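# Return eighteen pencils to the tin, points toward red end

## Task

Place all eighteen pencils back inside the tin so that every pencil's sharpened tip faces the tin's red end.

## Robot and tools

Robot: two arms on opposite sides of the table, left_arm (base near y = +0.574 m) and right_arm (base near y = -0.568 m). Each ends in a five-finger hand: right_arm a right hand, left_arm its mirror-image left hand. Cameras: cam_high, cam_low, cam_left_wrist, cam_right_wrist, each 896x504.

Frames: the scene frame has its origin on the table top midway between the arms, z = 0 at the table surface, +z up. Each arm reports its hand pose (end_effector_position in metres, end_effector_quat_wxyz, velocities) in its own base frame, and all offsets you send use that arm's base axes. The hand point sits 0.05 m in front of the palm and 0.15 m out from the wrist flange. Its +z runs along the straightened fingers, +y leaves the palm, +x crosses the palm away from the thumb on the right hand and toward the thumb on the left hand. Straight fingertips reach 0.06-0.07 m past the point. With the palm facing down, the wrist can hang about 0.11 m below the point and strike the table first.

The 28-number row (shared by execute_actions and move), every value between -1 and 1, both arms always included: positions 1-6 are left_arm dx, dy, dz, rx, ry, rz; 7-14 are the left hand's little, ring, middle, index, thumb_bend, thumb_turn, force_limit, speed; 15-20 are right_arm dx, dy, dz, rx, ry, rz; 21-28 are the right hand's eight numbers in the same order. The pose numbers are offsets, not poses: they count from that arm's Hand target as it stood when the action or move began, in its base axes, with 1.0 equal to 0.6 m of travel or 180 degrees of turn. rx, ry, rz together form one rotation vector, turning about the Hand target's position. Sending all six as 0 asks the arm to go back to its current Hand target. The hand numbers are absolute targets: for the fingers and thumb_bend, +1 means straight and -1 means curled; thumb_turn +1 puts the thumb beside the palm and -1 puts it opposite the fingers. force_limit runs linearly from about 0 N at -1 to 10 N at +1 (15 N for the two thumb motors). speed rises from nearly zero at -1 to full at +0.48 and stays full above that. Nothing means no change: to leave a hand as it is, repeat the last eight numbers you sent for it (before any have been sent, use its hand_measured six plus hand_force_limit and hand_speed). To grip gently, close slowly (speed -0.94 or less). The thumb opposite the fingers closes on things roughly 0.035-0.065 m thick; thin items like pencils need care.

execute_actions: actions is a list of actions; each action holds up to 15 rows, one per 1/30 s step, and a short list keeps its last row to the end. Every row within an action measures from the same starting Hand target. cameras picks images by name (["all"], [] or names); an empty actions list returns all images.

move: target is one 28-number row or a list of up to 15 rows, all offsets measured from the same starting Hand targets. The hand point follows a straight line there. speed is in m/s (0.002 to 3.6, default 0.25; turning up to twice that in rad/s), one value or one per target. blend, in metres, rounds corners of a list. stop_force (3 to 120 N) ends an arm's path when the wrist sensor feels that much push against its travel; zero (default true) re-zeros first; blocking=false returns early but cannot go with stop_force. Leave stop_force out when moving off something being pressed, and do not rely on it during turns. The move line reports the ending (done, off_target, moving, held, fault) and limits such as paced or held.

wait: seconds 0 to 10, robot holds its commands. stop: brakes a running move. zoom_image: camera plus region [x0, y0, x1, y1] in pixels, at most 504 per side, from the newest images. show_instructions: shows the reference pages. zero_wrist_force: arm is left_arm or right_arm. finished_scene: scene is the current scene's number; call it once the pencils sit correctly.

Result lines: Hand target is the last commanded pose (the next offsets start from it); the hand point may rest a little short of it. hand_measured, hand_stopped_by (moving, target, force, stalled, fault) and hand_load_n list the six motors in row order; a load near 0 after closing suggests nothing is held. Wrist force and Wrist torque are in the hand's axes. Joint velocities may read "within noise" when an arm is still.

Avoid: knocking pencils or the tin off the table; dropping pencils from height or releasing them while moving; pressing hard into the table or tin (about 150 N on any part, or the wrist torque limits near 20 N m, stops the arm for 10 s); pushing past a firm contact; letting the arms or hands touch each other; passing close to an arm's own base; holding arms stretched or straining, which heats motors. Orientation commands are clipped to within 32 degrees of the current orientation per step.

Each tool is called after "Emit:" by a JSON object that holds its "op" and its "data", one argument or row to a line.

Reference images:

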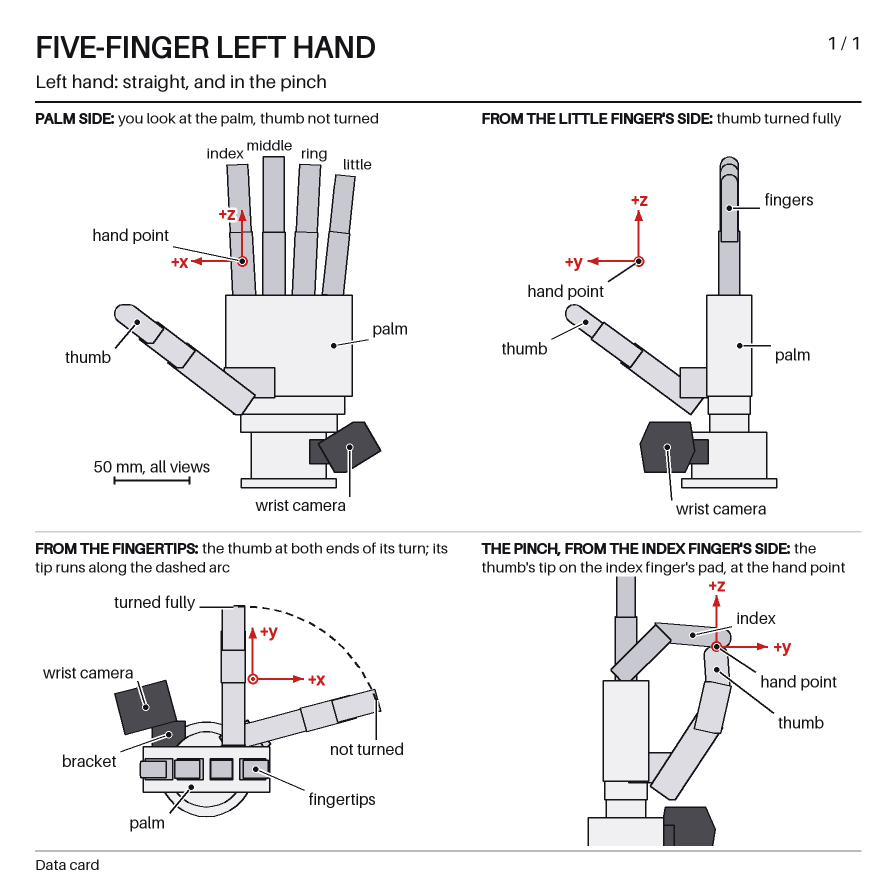

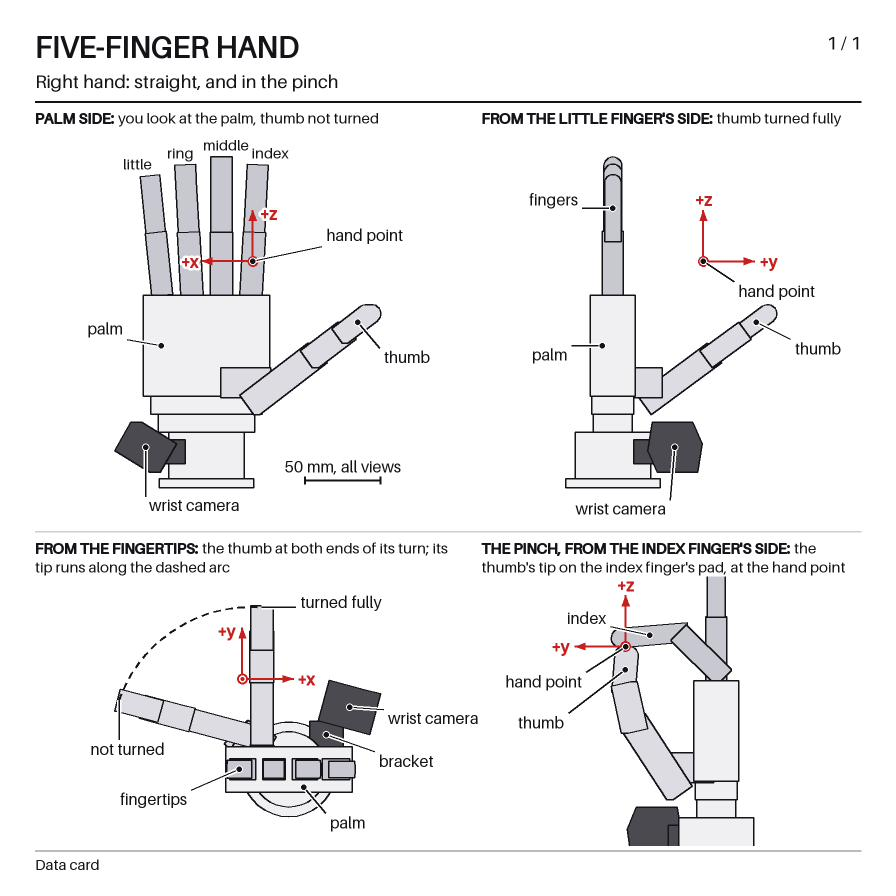

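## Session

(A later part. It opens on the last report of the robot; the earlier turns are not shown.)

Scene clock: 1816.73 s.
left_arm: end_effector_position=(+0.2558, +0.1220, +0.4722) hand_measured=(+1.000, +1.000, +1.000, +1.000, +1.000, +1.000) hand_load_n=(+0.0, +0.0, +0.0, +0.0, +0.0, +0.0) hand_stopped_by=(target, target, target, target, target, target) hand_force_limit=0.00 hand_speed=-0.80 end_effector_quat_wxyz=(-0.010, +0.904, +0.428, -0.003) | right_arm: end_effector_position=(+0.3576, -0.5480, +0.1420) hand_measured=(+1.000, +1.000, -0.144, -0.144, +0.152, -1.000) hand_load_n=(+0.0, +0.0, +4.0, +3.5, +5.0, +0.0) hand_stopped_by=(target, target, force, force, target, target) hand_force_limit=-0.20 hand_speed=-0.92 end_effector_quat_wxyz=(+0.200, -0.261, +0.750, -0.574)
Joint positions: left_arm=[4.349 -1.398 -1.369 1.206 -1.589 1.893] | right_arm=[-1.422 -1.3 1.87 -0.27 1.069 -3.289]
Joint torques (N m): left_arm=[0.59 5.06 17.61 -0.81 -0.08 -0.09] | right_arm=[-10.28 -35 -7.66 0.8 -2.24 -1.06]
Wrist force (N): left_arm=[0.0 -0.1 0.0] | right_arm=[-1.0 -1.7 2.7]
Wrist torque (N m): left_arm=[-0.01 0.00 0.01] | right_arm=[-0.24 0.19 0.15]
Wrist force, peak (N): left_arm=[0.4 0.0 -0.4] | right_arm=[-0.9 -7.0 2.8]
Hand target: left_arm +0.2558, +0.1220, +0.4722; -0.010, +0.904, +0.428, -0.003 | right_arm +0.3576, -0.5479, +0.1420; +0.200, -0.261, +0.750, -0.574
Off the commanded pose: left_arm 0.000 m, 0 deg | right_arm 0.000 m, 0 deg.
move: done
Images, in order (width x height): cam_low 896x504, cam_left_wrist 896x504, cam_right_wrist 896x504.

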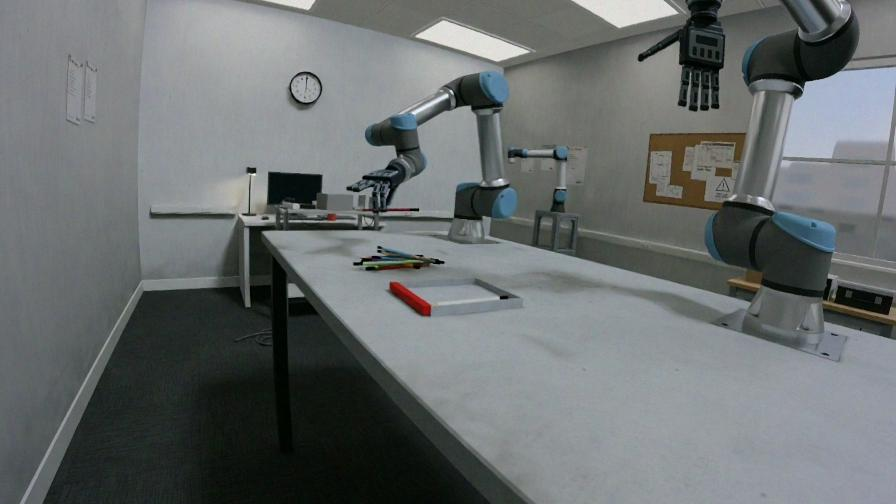

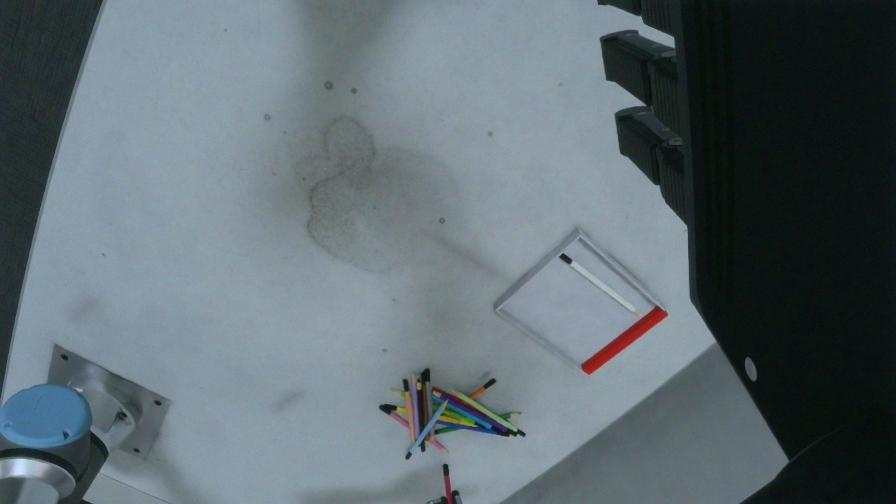

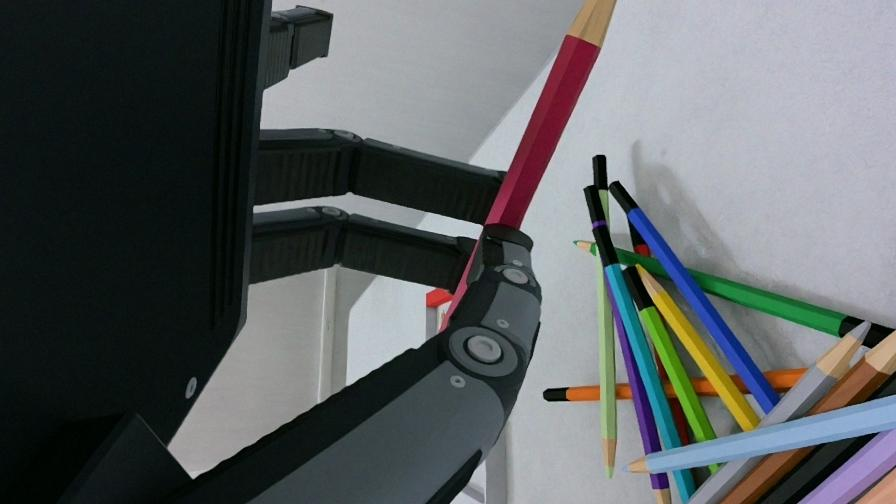

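Emit:
{"op": "move", "data": {
  "target": [
    [0,0,0,0,0,0,1,1,1,1,1,1,0,-0.8, 0.5928,-0.017,0,0,0,0.2694,1,1,-0.65,-0.65,0.15,-1,-0.2,-0.92],
    [0,0,0,0,0,0,1,1,1,1,1,1,0,-0.8, 0.5928,-0.017,-0.1367,0,0,0.2694,1,1,-0.65,-0.65,0.15,-1,-0.2,-0.92]
  ],
  "speed": [0.3,0.12],
  "blend": [0.02,0],
  "cameras": ["cam_right_wrist","cam_low","cam_left_wrist","cam_high"]
}}

Emit:
{"op": "zoom_image", "data": {
  "camera": "cam_left_wrist",
  "region": [490, 210, 700, 390]
}}

Emit:
{"op": "zoom_image", "data": {
  "camera": "cam_high",
  "region": [430, 310, 600, 460]
}}

Scene clock: 1872.53 s.
left_arm: end_effector_position=(+0.2558, +0.1220, +0.4722) hand_measured=(+1.000, +1.000, +1.000, +1.000, +1.000, +1.000) hand_load_n=(+0.0, +0.0, +0.0, +0.0, +0.0, +0.0) hand_stopped_by=(target, target, target, target, target, target) hand_force_limit=0.00 hand_speed=-0.80 end_effector_quat_wxyz=(-0.010, +0.904, +0.428, -0.003) | right_arm: end_effector_position=(+0.7132, -0.5581, +0.0600) hand_measured=(+1.000, +1.000, -0.144, -0.144, +0.152, -1.000) hand_load_n=(+0.0, +0.0, +4.0, +4.0, +5.0, +0.5) hand_stopped_by=(target, target, force, force, target, target) hand_force_limit=-0.20 hand_speed=-0.92 end_effector_quat_wxyz=(-0.419, +0.545, -0.577, +0.441)
Joint positions: left_arm=[4.349 -1.398 -1.369 1.206 -1.589 1.893] | right_arm=[-1.048 -0.369 0.479 0.348 0.628 -3.52]
Joint torques (N m): left_arm=[0.69 5.14 17.4 -0.85 -0.17 -0.05] | right_arm=[6.55 -58.52 -34.95 0.07 1.73 -1.14]
Wrist force (N): left_arm=[0.1 0.0 -0.2] | right_arm=[-1.0 -1.5 3.5]
Wrist torque (N m): left_arm=[0.01 -0.02 0.00] | right_arm=[-0.22 0.21 0.15]
Wrist force, peak (N): left_arm=[0.3 -0.2 -0.2] | right_arm=[-0.8 -2.9 4.8]
Hand target: left_arm +0.2558, +0.1220, +0.4722; -0.010, +0.904, +0.428, -0.003 | right_arm +0.7133, -0.5581, +0.0600; -0.419, +0.545, -0.577, +0.442
Off the commanded pose: left_arm 0.000 m, 0 deg | right_arm 0.000 m, 0 deg.
move: done

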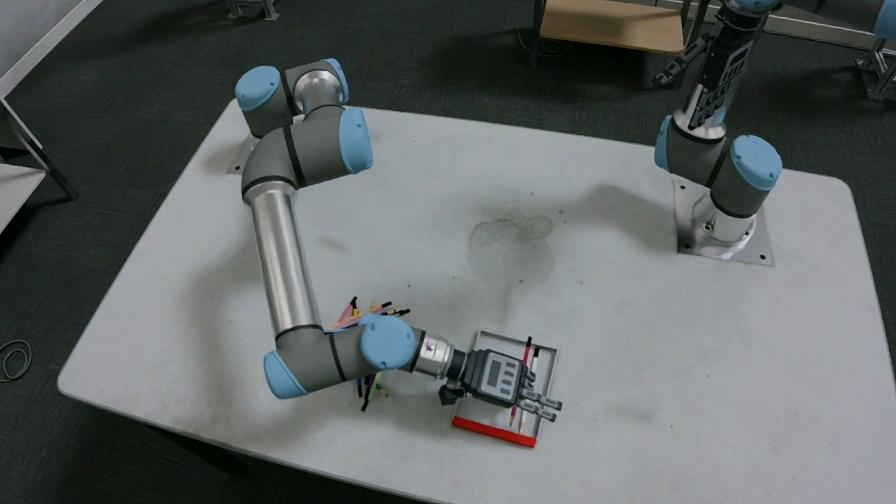

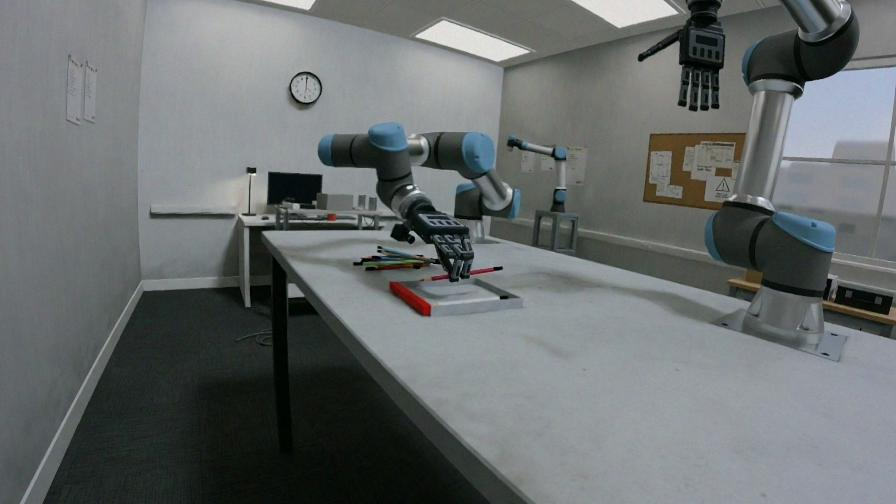

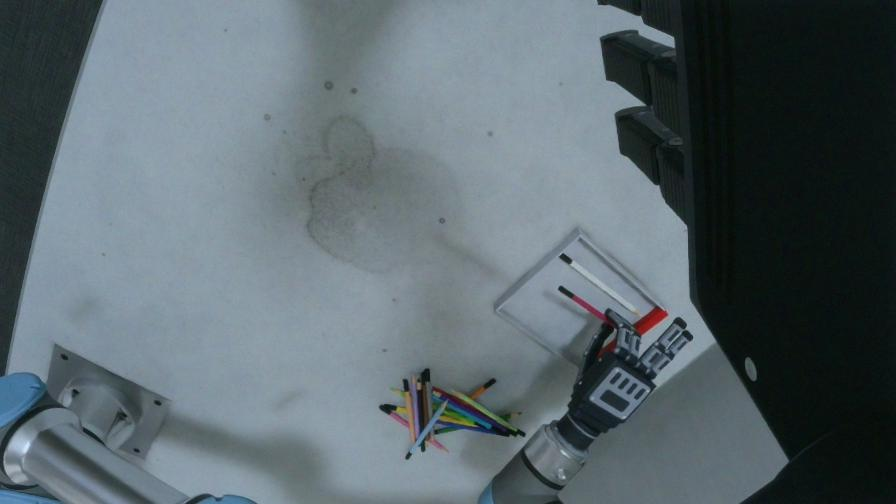

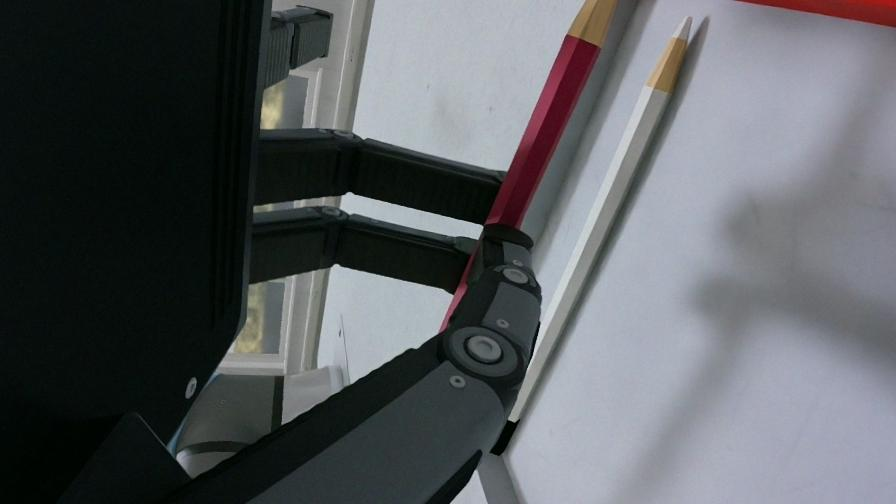

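Scaled by 2.400 from the camera's 896x504 image, which has a finer 1280x720 frame.

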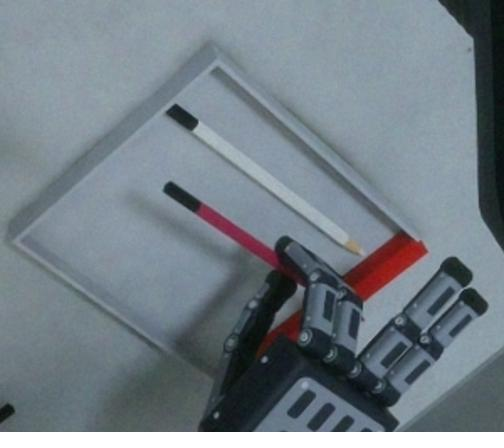

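Scaled by 2.965 from the camera's 896x504 image, which has a finer 1280x720 frame.

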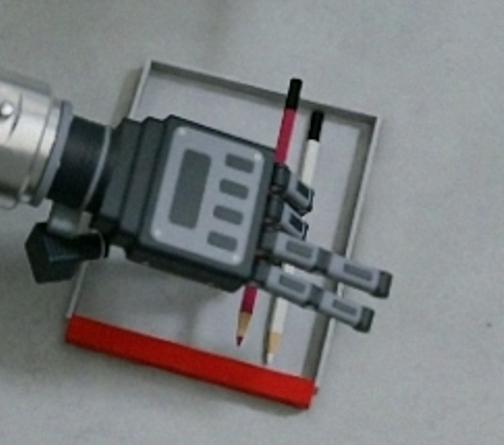

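Emit:
{"op": "move", "data": {
  "target": [
    [0,0,0,0,0,0,1,1,1,1,1,1,0,-0.8,0,0.0117,-0.05,0,0,0,1,1,-0.65,-0.65,0.15,-1,-0.2,-0.92]
  ],
  "speed": 0.1,
  "cameras": ["cam_high","cam_left_wrist","cam_right_wrist"]
}}

Scene clock: 1937.73 s.
left_arm: end_effector_position=(+0.2558, +0.1220, +0.4722) hand_measured=(+1.000, +1.000, +1.000, +1.000, +1.000, +1.000) hand_load_n=(+0.0, +0.5, +0.0, +0.0, +0.0, -0.5) hand_stopped_by=(target, target, target, target, target, target) hand_force_limit=0.00 hand_speed=-0.80 end_effector_quat_wxyz=(-0.010, +0.904, +0.428, -0.003) | right_arm: end_effector_position=(+0.7133, -0.5510, +0.0300) hand_measured=(+1.000, +1.000, -0.144, -0.144, +0.152, -1.000) hand_load_n=(+0.0, +0.0, +4.0, +4.0, +5.0, +0.5) hand_stopped_by=(target, target, force, force, target, target) hand_force_limit=-0.20 hand_speed=-0.92 end_effector_quat_wxyz=(-0.419, +0.545, -0.577, +0.441) end_effector_velocity=(+0.000, +0.000, +0.002) end_effector_angular_velocity=(+0.002, +0.001, +0.001)
Joint positions: left_arm=[4.349 -1.398 -1.369 1.206 -1.589 1.893] | right_arm=[-1.043 -0.374 0.567 0.263 0.632 -3.517]
Joint velocities: left_arm=[within noise] | right_arm=[0.001 0 -0.005 0.006 0 0.001]
Joint torques (N m): left_arm=[0.79 5.35 17.29 -0.84 -0.02 -0.05] | right_arm=[-3.1 -61.35 -34.63 1.37 1.08 0.19]
Wrist force (N): left_arm=[0.0 -0.1 0.0] | right_arm=[-0.8 -1.7 3.6]
Wrist torque (N m): left_arm=[-0.01 0.00 0.00] | right_arm=[-0.24 0.16 0.17]
Wrist force, peak (N): left_arm=[0.3 -0.2 -0.3] | right_arm=[-0.8 -2.1 3.6]
Hand target: left_arm +0.2558, +0.1220, +0.4722; -0.010, +0.904, +0.428, -0.003 | right_arm +0.7133, -0.5511, +0.0300; -0.419, +0.545, -0.577, +0.442
Off the commanded pose: left_arm 0.000 m, 0 deg | right_arm 0.000 m, 0 deg.
move: done
Images, in order (width x height): cam_high 896x504, cam_left_wrist 896x504, cam_right_wrist 896x504.

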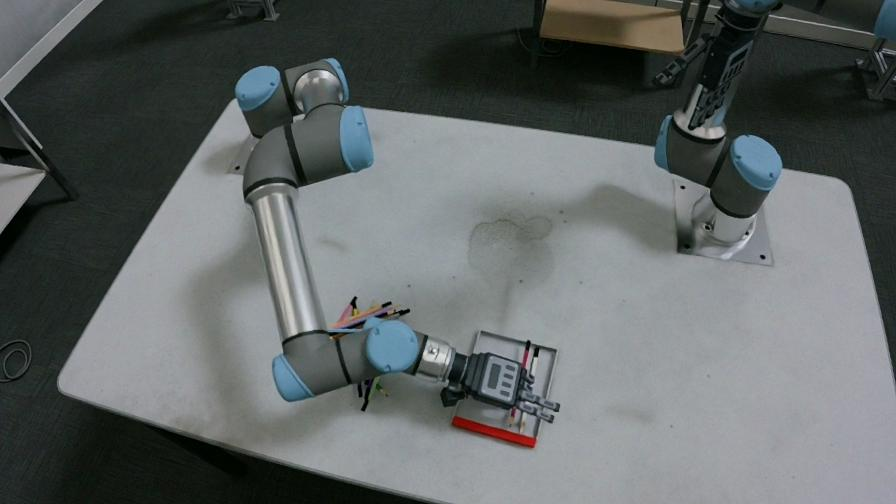

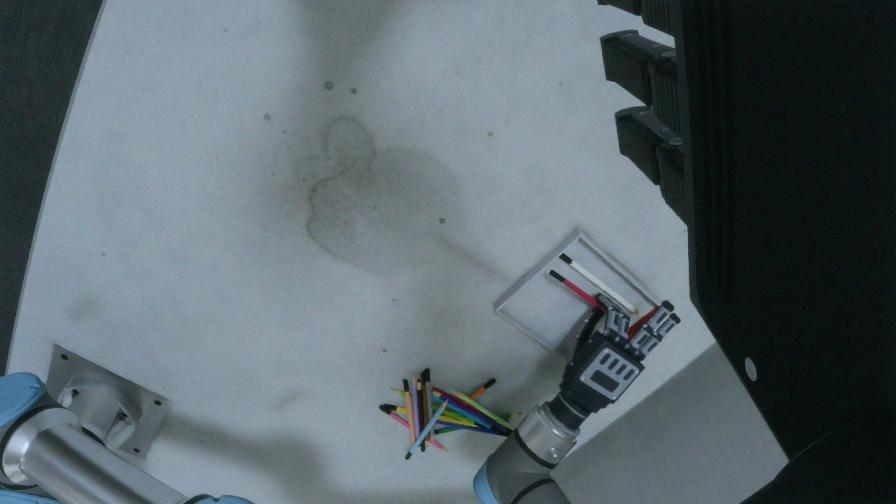

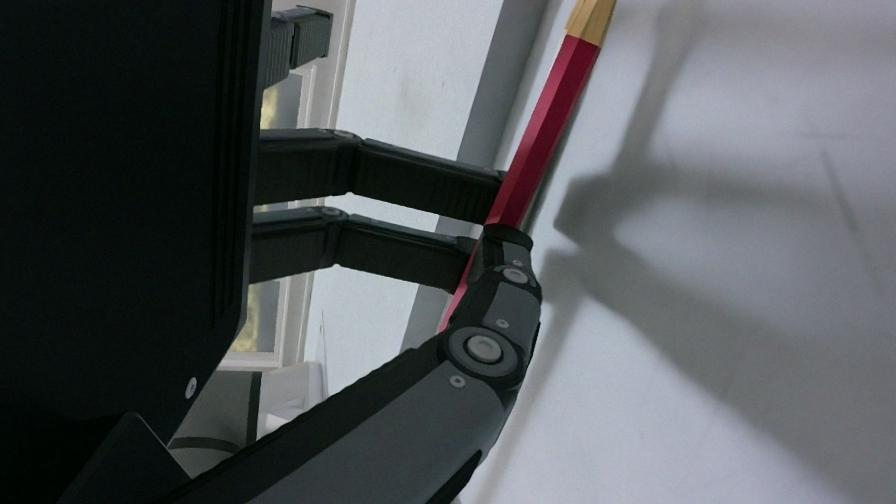

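Emit:
{"op": "zoom_image", "data": {
  "camera": "cam_left_wrist",
  "region": [490, 210, 700, 390]
}}

Emit:
{"op": "zoom_image", "data": {
  "camera": "cam_high",
  "region": [440, 320, 580, 460]
}}

Emit:
{"op": "zoom_image", "data": {
  "camera": "cam_left_wrist",
  "region": [370, 350, 540, 470]
}}

Scaled by 2.400 from the camera's 896x504 image, which has a finer 1280x720 frame.

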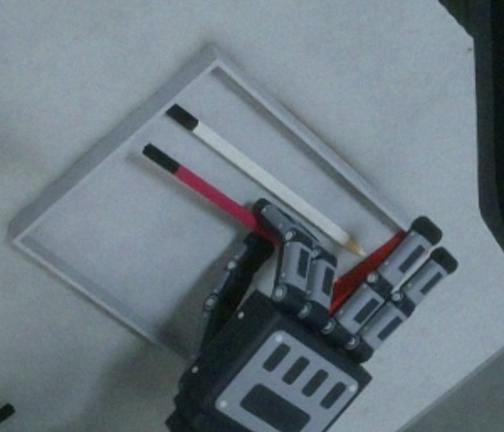

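Scaled by 3.600 from the camera's 896x504 image, which has a finer 1280x720 frame.

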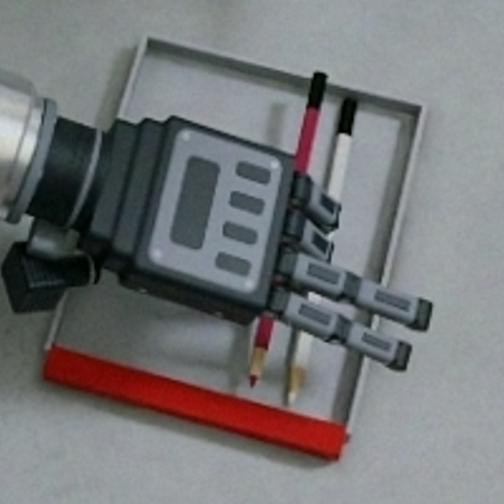

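Scaled by 2.965 from the camera's 896x504 image, which has a finer 1280x720 frame.

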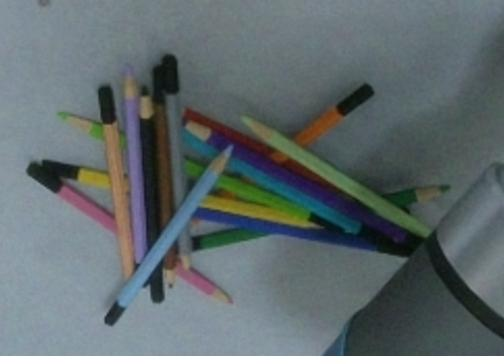

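Emit:
{"op": "move", "data": {
  "target": [
    [0,0,0,0,0,0,1,1,1,1,1,1,0,-0.8,0,-0.0083,0,0,0,0,1,1,-0.65,-0.65,0.15,-1,-0.2,-0.92],
    [0,0,0,0,0,0,1,1,1,1,1,1,0,-0.8,0,-0.0083,-0.013,0,0,0,1,1,-0.65,-0.65,0.15,-1,-0.2,-0.92]
  ],
  "speed": 0.06,
  "cameras": ["cam_high","cam_left_wrist"]
}}

Emit:
{"op": "zoom_image", "data": {
  "camera": "cam_left_wrist",
  "region": [490, 210, 700, 390]
}}

Emit:
{"op": "zoom_image", "data": {
  "camera": "cam_high",
  "region": [440, 320, 580, 460]
}}

Scene clock: 1974.80 s.
left_arm: end_effector_position=(+0.2558, +0.1220, +0.4722) hand_measured=(+1.000, +1.000, +1.000, +1.000, +1.000, +1.000) hand_load_n=(+0.0, +0.0, +0.0, +0.0, +0.0, +0.0) hand_stopped_by=(target, target, target, target, target, target) hand_force_limit=0.00 hand_speed=-0.80 end_effector_quat_wxyz=(-0.010, +0.904, +0.428, -0.003) | right_arm: end_effector_position=(+0.7132, -0.5561, +0.0220) hand_measured=(+1.000, +1.000, -0.144, -0.144, +0.152, -1.000) hand_load_n=(+0.0, +0.0, +4.0, +4.0, +4.5, +0.0) hand_stopped_by=(target, target, force, force, target, target) hand_force_limit=-0.20 hand_speed=-0.92 end_effector_quat_wxyz=(-0.419, +0.545, -0.577, +0.441)
Joint positions: left_arm=[4.349 -1.398 -1.369 1.206 -1.589 1.893] | right_arm=[-1.047 -0.349 0.538 0.269 0.629 -3.519]
Joint torques (N m): left_arm=[0.88 5.25 17.69 -0.88 -0.16 -0.06] | right_arm=[2.2 -63.78 -32.42 1.35 -2.37 0.89]
Wrist force (N): left_arm=[0.2 -0.1 -0.2] | right_arm=[-0.8 -1.7 3.5]
Wrist torque (N m): left_arm=[0.00 -0.02 0.01] | right_arm=[-0.23 0.18 0.16]
Wrist force, peak (N): left_arm=[0.4 0.2 -0.3] | right_arm=[-0.6 -2.4 3.6]
Hand target: left_arm +0.2558, +0.1220, +0.4722; -0.010, +0.904, +0.428, -0.003 | right_arm +0.7133, -0.5561, +0.0222; -0.419, +0.545, -0.577, +0.442
Off the commanded pose: left_arm 0.000 m, 0 deg | right_arm 0.000 m, 0 deg.
move: done
Images, in order (width x height): cam_high 896x504, cam_left_wrist 896x504.

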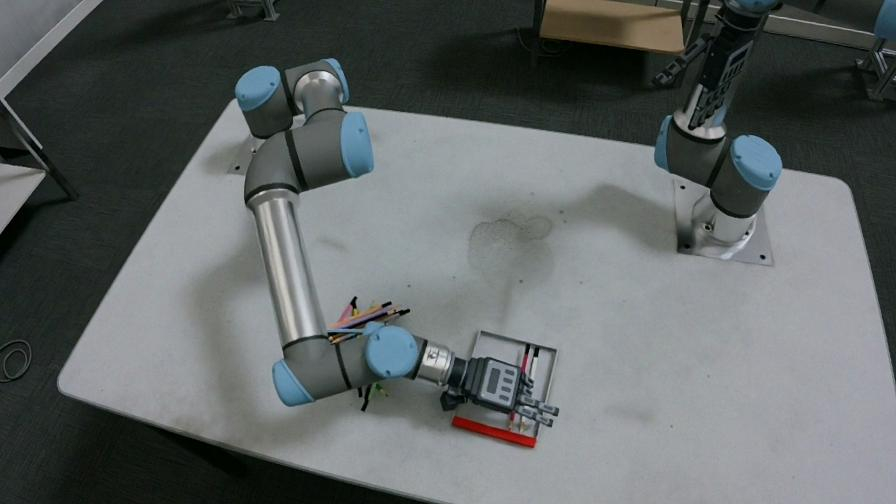

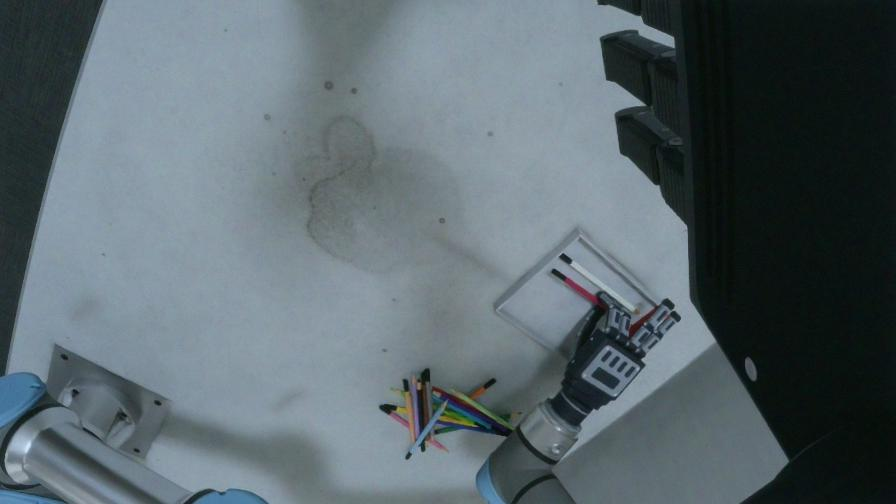

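Scaled by 2.400 from the camera's 896x504 image, which has a finer 1280x720 frame.

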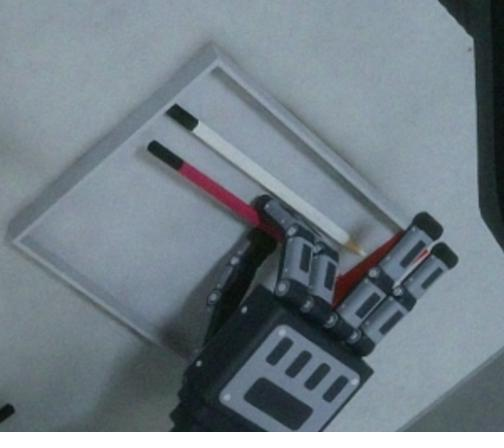

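Scaled by 3.600 from the camera's 896x504 image, which has a finer 1280x720 frame.

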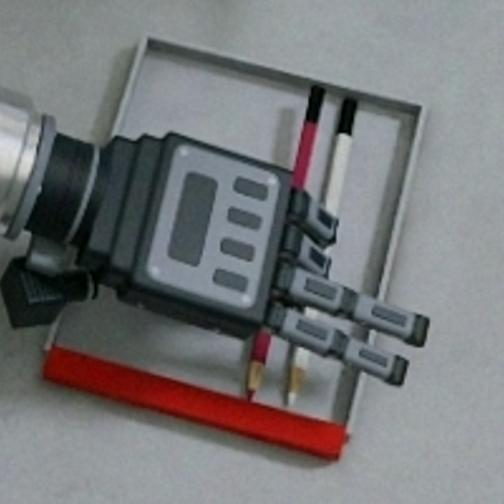

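Emit:
{"op": "move", "data": {
  "target": [
    [0,0,0,0,0,0,1,1,1,1,1,1,0,-0.8,0,0,0,0,0,0,1,1,-0.04,-0.04,0.15,-1,-0.2,-0.7],
    [0,0,0,0,0,0,1,1,1,1,1,1,0,-0.8,0,0,0.035,0,0,0,1,1,-0.04,-0.04,0.15,-1,-0.2,-0.7],
    [0,0,0,0,0,0,1,1,1,1,1,1,0,-0.8,0,0,0.23,0,0,0,1,1,-0.04,-0.04,0.15,-1,-0.2,-0.7]
  ],
  "speed": [0.05,0.05,0.2],
  "cameras": ["cam_high","cam_left_wrist","cam_low"]
}}

Emit:
{"op": "zoom_image", "data": {
  "camera": "cam_left_wrist",
  "region": [490, 210, 700, 390]
}}

Emit:
{"op": "zoom_image", "data": {
  "camera": "cam_left_wrist",
  "region": [370, 350, 540, 470]
}}

Emit:
{"op": "zoom_image", "data": {
  "camera": "cam_low",
  "region": [360, 150, 640, 310]
}}

Scene clock: 1985.07 s.
left_arm: end_effector_position=(+0.2558, +0.1220, +0.4722) hand_measured=(+1.000, +1.000, +1.000, +1.000, +1.000, +1.000) hand_load_n=(+0.0, +0.0, +0.0, +0.0, -0.5, +0.0) hand_stopped_by=(target, target, target, target, target, target) hand_force_limit=0.00 hand_speed=-0.80 end_effector_quat_wxyz=(-0.010, +0.904, +0.428, -0.003) | right_arm: end_effector_position=(+0.7133, -0.5561, +0.1601) hand_measured=(+1.000, +1.000, -0.040, -0.040, +0.150, -1.000) hand_load_n=(-0.5, +0.0, +0.0, +0.0, +0.0, +0.0) hand_stopped_by=(target, target, target, target, target, target) hand_force_limit=-0.20 hand_speed=-0.70 end_effector_quat_wxyz=(-0.419, +0.545, -0.577, +0.442)
Joint positions: left_arm=[4.349 -1.398 -1.369 1.206 -1.589 1.893] | right_arm=[-1.047 -0.367 0.219 0.605 0.629 -3.519]
Joint torques (N m): left_arm=[0.66 5.23 16.98 -0.74 -0.08 -0.11] | right_arm=[-8.09 -60.53 -28.03 1.16 -3.66 0.61]
Wrist force (N): left_arm=[0.2 0.1 0.0] | right_arm=[-0.9 -1.3 3.3]
Wrist torque (N m): left_arm=[0.02 -0.03 0.01] | right_arm=[-0.20 0.19 0.18]
Wrist force, peak (N): left_arm=[0.4 0.2 -0.2] | right_arm=[-1.1 -3.8 3.0]
Hand target: left_arm +0.2558, +0.1220, +0.4722; -0.010, +0.904, +0.428, -0.003 | right_arm +0.7133, -0.5561, +0.1602; -0.419, +0.545, -0.577, +0.442
Off the commanded pose: left_arm 0.000 m, 0 deg | right_arm 0.000 m, 0 deg.
move: done
Images, in order (width x height): cam_high 896x504, cam_low 896x504, cam_left_wrist 896x504.

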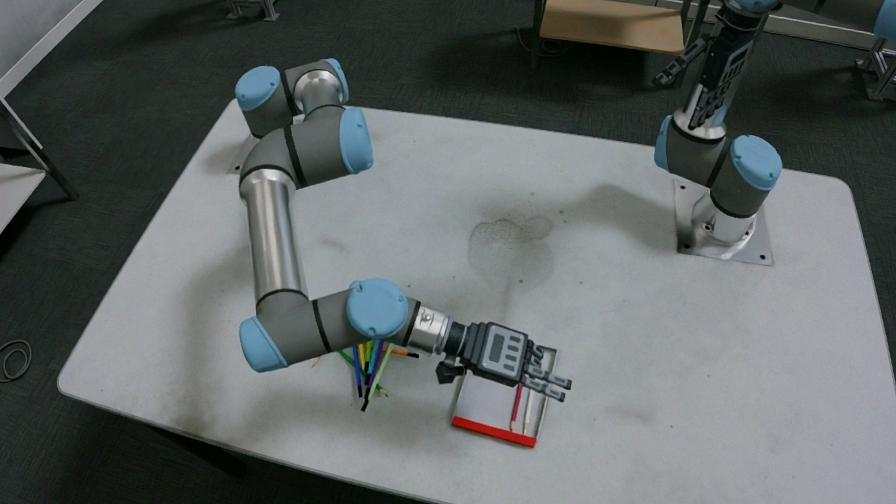

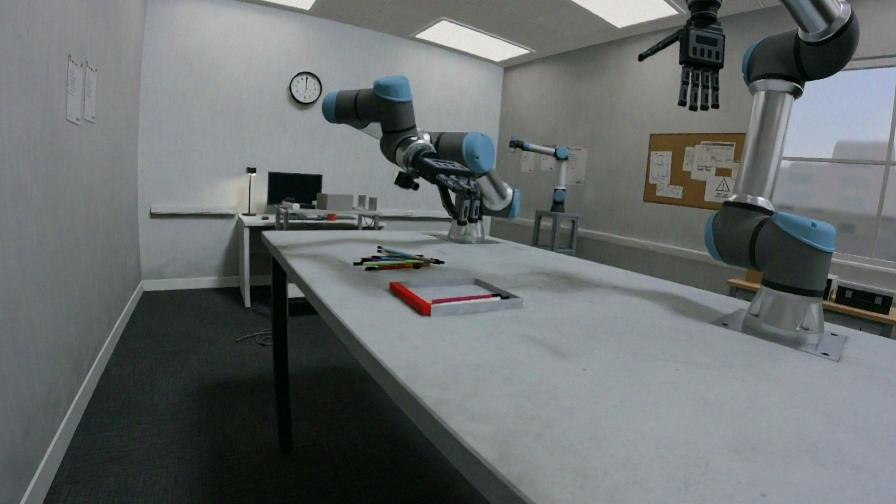

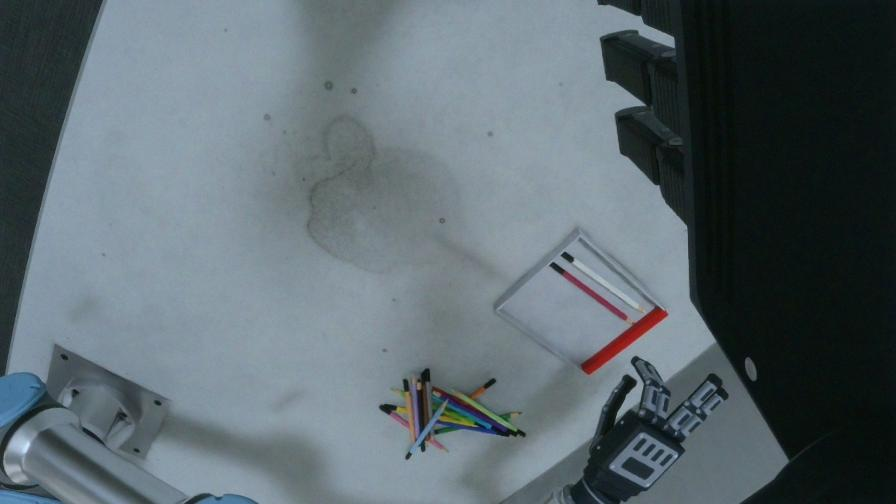

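Scaled by 2.400 from the camera's 896x504 image, which has a finer 1280x720 frame.

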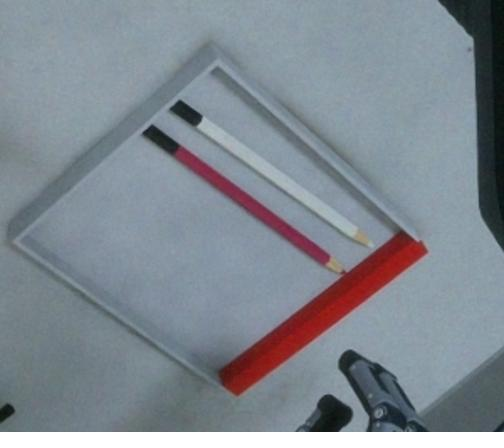

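Scaled by 2.965 from the camera's 896x504 image, which has a finer 1280x720 frame.

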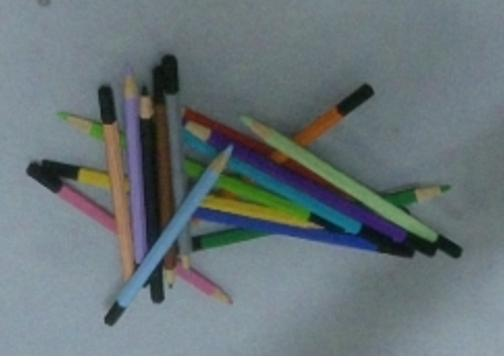

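Scaled by 1.800 from the camera's 896x504 image, which has a finer 1280x720 frame.

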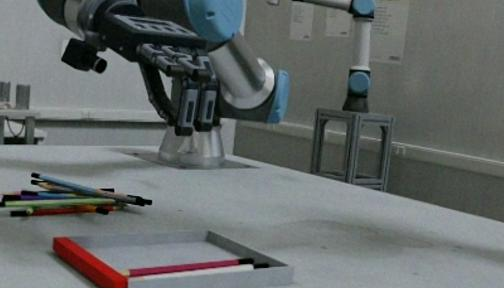

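Emit:
{"op": "move", "data": {
  "target": [
    [0,0,0,0,0,0,1,1,1,1,1,1,0,-0.8,-0.6857,0.0258,-0.067,0,0,-0.4361,1,1,-0.05,-0.05,0.15,-1,-0.2,-0.7]
  ],
  "speed": 0.3,
  "cameras": ["cam_left_wrist","cam_right_wrist","cam_low"]
}}

Emit:
{"op": "zoom_image", "data": {
  "camera": "cam_left_wrist",
  "region": [370, 350, 540, 470]
}}

Scene clock: 2048.50 s.
left_arm: end_effector_position=(+0.2558, +0.1220, +0.4722) hand_measured=(+1.000, +1.000, +1.000, +1.000, +1.000, +1.000) hand_load_n=(+0.0, +0.0, +0.0, +0.0, +0.0, +0.0) hand_stopped_by=(target, target, target, target, target, target) hand_force_limit=0.00 hand_speed=-0.80 end_effector_quat_wxyz=(-0.010, +0.904, +0.428, -0.003) | right_arm: end_effector_position=(+0.3019, -0.5406, +0.1200) hand_measured=(+1.000, +1.000, -0.050, -0.050, +0.150, -1.000) hand_load_n=(+0.0, +0.0, +0.0, +0.0, +0.0, +0.0) hand_stopped_by=(target, target, target, target, target, target) hand_force_limit=-0.20 hand_speed=-0.70 end_effector_quat_wxyz=(+0.045, -0.058, +0.792, -0.607)
Joint positions: left_arm=[4.349 -1.398 -1.369 1.206 -1.589 1.893] | right_arm=[-1.273 -1.353 2.005 -0.387 1.717 -3.101]
Joint torques (N m): left_arm=[1 5.15 17.32 -0.83 0 -0.16] | right_arm=[7.86 -18.31 -27.88 1 2.18 0.11]
Wrist force (N): left_arm=[0.1 -0.1 -0.2] | right_arm=[-0.8 -1.9 3.0]
Wrist torque (N m): left_arm=[-0.01 -0.02 0.01] | right_arm=[-0.25 0.18 0.07]
Wrist force, peak (N): left_arm=[0.3 0.3 -0.3] | right_arm=[-1.2 -2.0 4.8]
Hand target: left_arm +0.2558, +0.1220, +0.4722; -0.010, +0.904, +0.428, -0.003 | right_arm +0.3018, -0.5406, +0.1200; +0.045, -0.058, +0.792, -0.607
Off the commanded pose: left_arm 0.000 m, 0 deg | right_arm 0.000 m, 0 deg.
move: done
Images, in order (width x height): cam_low 896x504, cam_left_wrist 896x504, cam_right_wrist 896x504.

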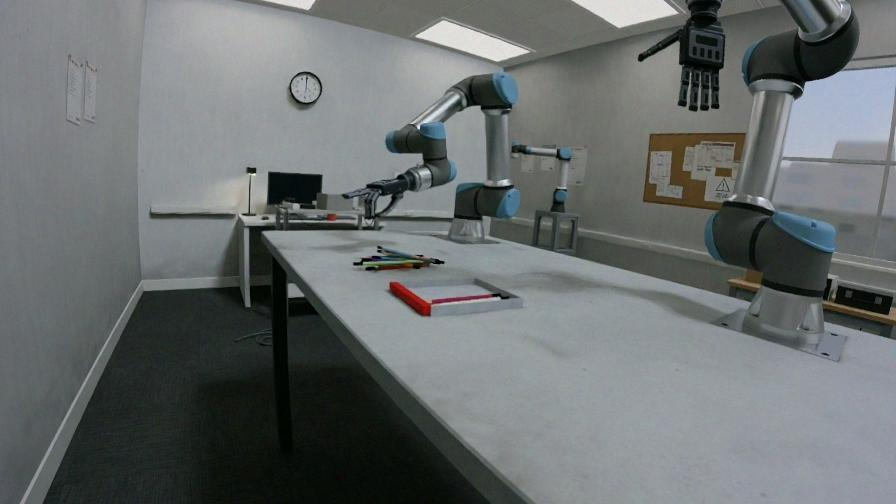

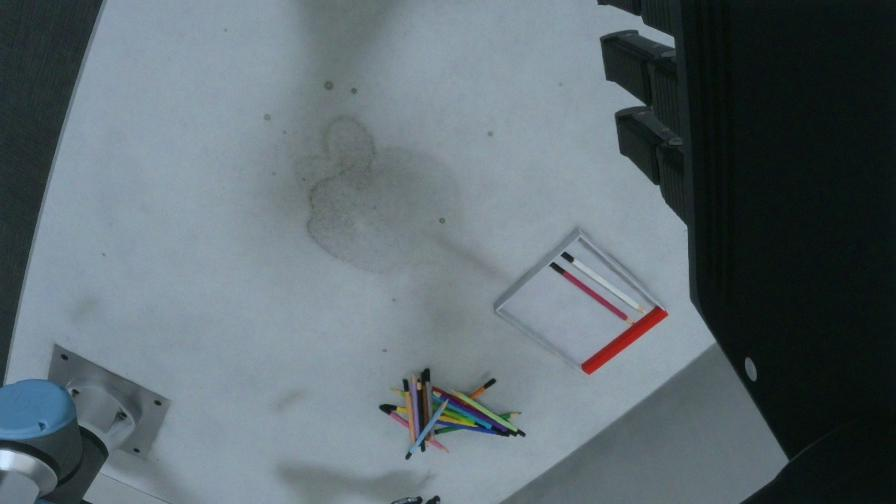

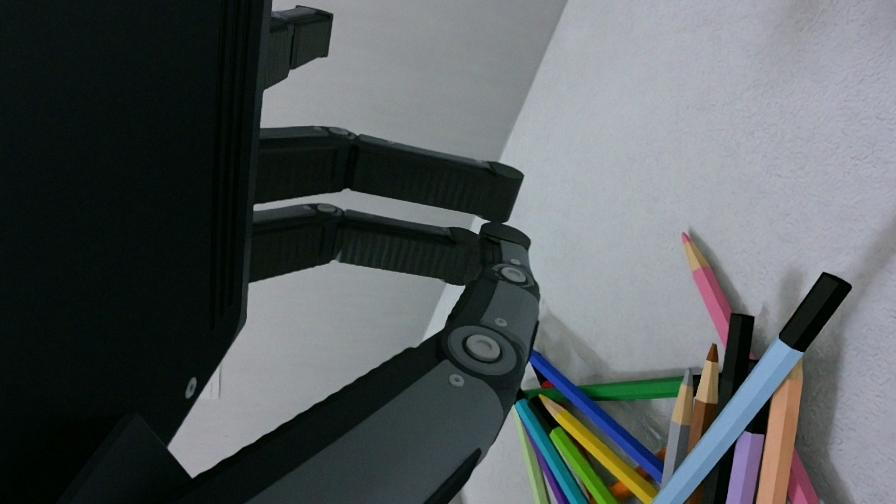

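Scaled by 2.965 from the camera's 896x504 image, which has a finer 1280x720 frame.

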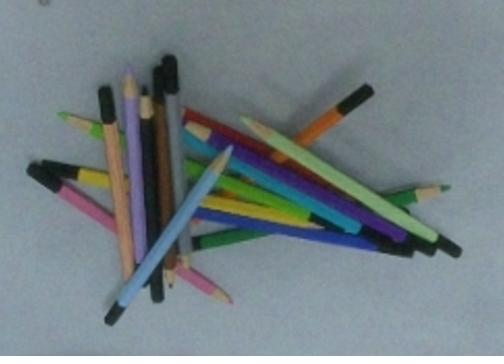

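Emit:
{"op": "move", "data": {
  "target": [
    [0,0,0,0,0,0,1,1,1,1,1,1,0,-0.8,0.0327,0.064,-0.0833,0,0,0,1,1,-0.05,-0.05,0.15,-1,-0.2,-0.7]
  ],
  "speed": 0.15,
  "cameras": ["cam_left_wrist","cam_right_wrist","cam_low"]
}}

Emit:
{"op": "zoom_image", "data": {
  "camera": "cam_low",
  "region": [320, 150, 500, 290]
}}

Scene clock: 2082.17 s.
left_arm: end_effector_position=(+0.2558, +0.1220, +0.4722) hand_measured=(+1.000, +1.000, +1.000, +1.000, +1.000, +1.000) hand_load_n=(+0.0, +0.0, +0.0, +0.0, +0.0, +0.0) hand_stopped_by=(target, target, target, target, target, target) hand_force_limit=0.00 hand_speed=-0.80 end_effector_quat_wxyz=(-0.010, +0.904, +0.428, -0.003) | right_arm: end_effector_position=(+0.3214, -0.5022, +0.0700) hand_measured=(+1.000, +1.000, -0.050, -0.050, +0.150, -1.000) hand_load_n=(+0.0, +0.0, +0.0, +0.0, +0.0, +0.0) hand_stopped_by=(target, target, target, target, target, target) hand_force_limit=-0.20 hand_speed=-0.70 end_effector_quat_wxyz=(+0.045, -0.058, +0.792, -0.607)
Joint positions: left_arm=[4.349 -1.398 -1.369 1.206 -1.589 1.893] | right_arm=[-1.187 -1.3 2.105 -0.535 1.8 -3.078]
Joint torques (N m): left_arm=[0.87 4.62 17.5 -0.8 -0.13 -0.12] | right_arm=[1.36 -26.59 -22.44 -1.74 -1.31 -0.83]
Wrist force (N): left_arm=[0.3 0.0 -0.1] | right_arm=[-0.6 -2.0 2.9]
Wrist torque (N m): left_arm=[0.00 -0.05 0.02] | right_arm=[-0.26 0.19 0.04]
Wrist force, peak (N): left_arm=[0.4 0.1 -0.4] | right_arm=[-0.6 -3.6 3.7]
Hand target: left_arm +0.2558, +0.1220, +0.4722; -0.010, +0.904, +0.428, -0.003 | right_arm +0.3215, -0.5022, +0.0700; +0.045, -0.058, +0.792, -0.607
Off the commanded pose: left_arm 0.000 m, 0 deg | right_arm 0.000 m, 0 deg.
move: done
Images, in order (width x height): cam_low 896x504, cam_left_wrist 896x504, cam_right_wrist 896x504.

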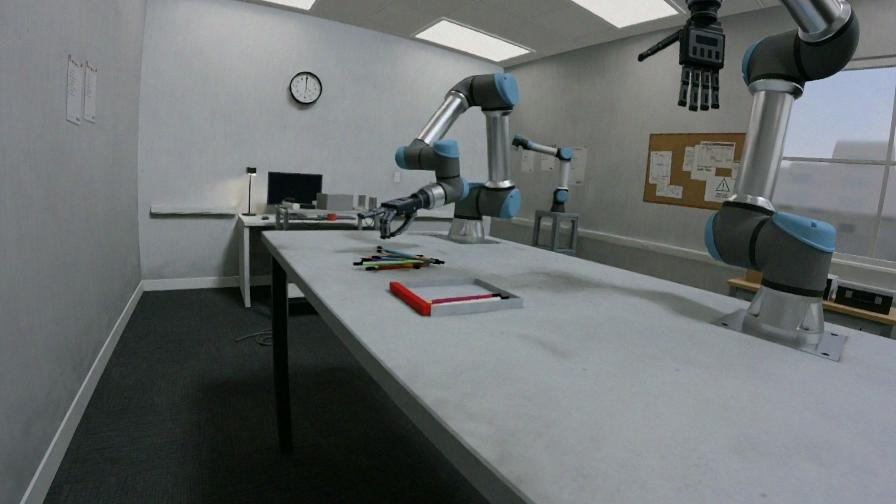

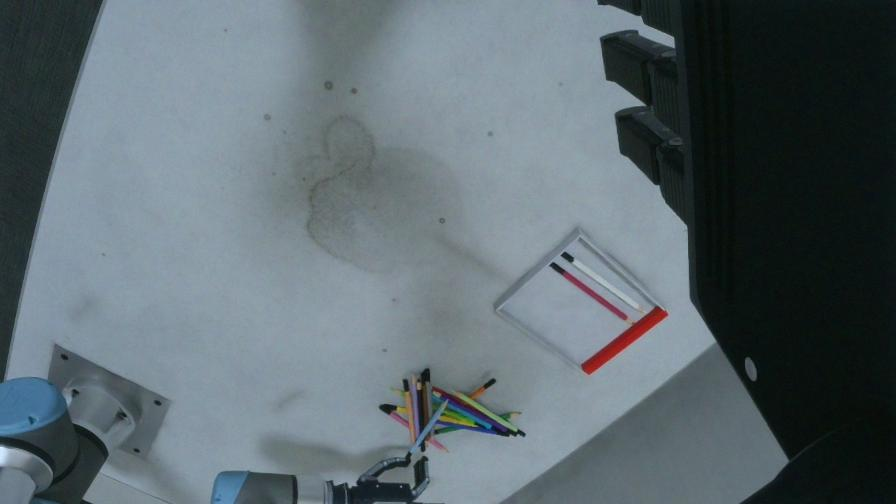

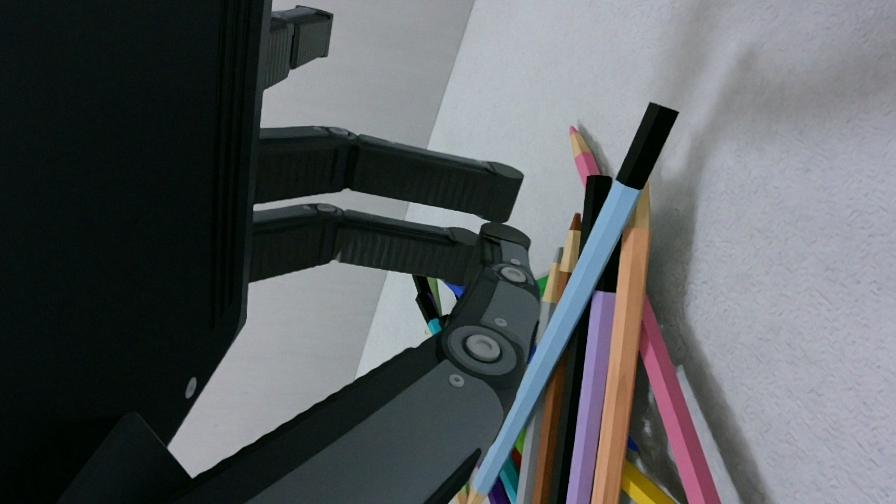

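Scaled by 2.800 from the camera's 896x504 image, which has a finer 1280x720 frame.

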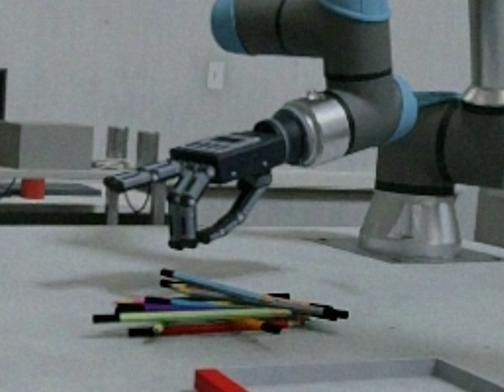

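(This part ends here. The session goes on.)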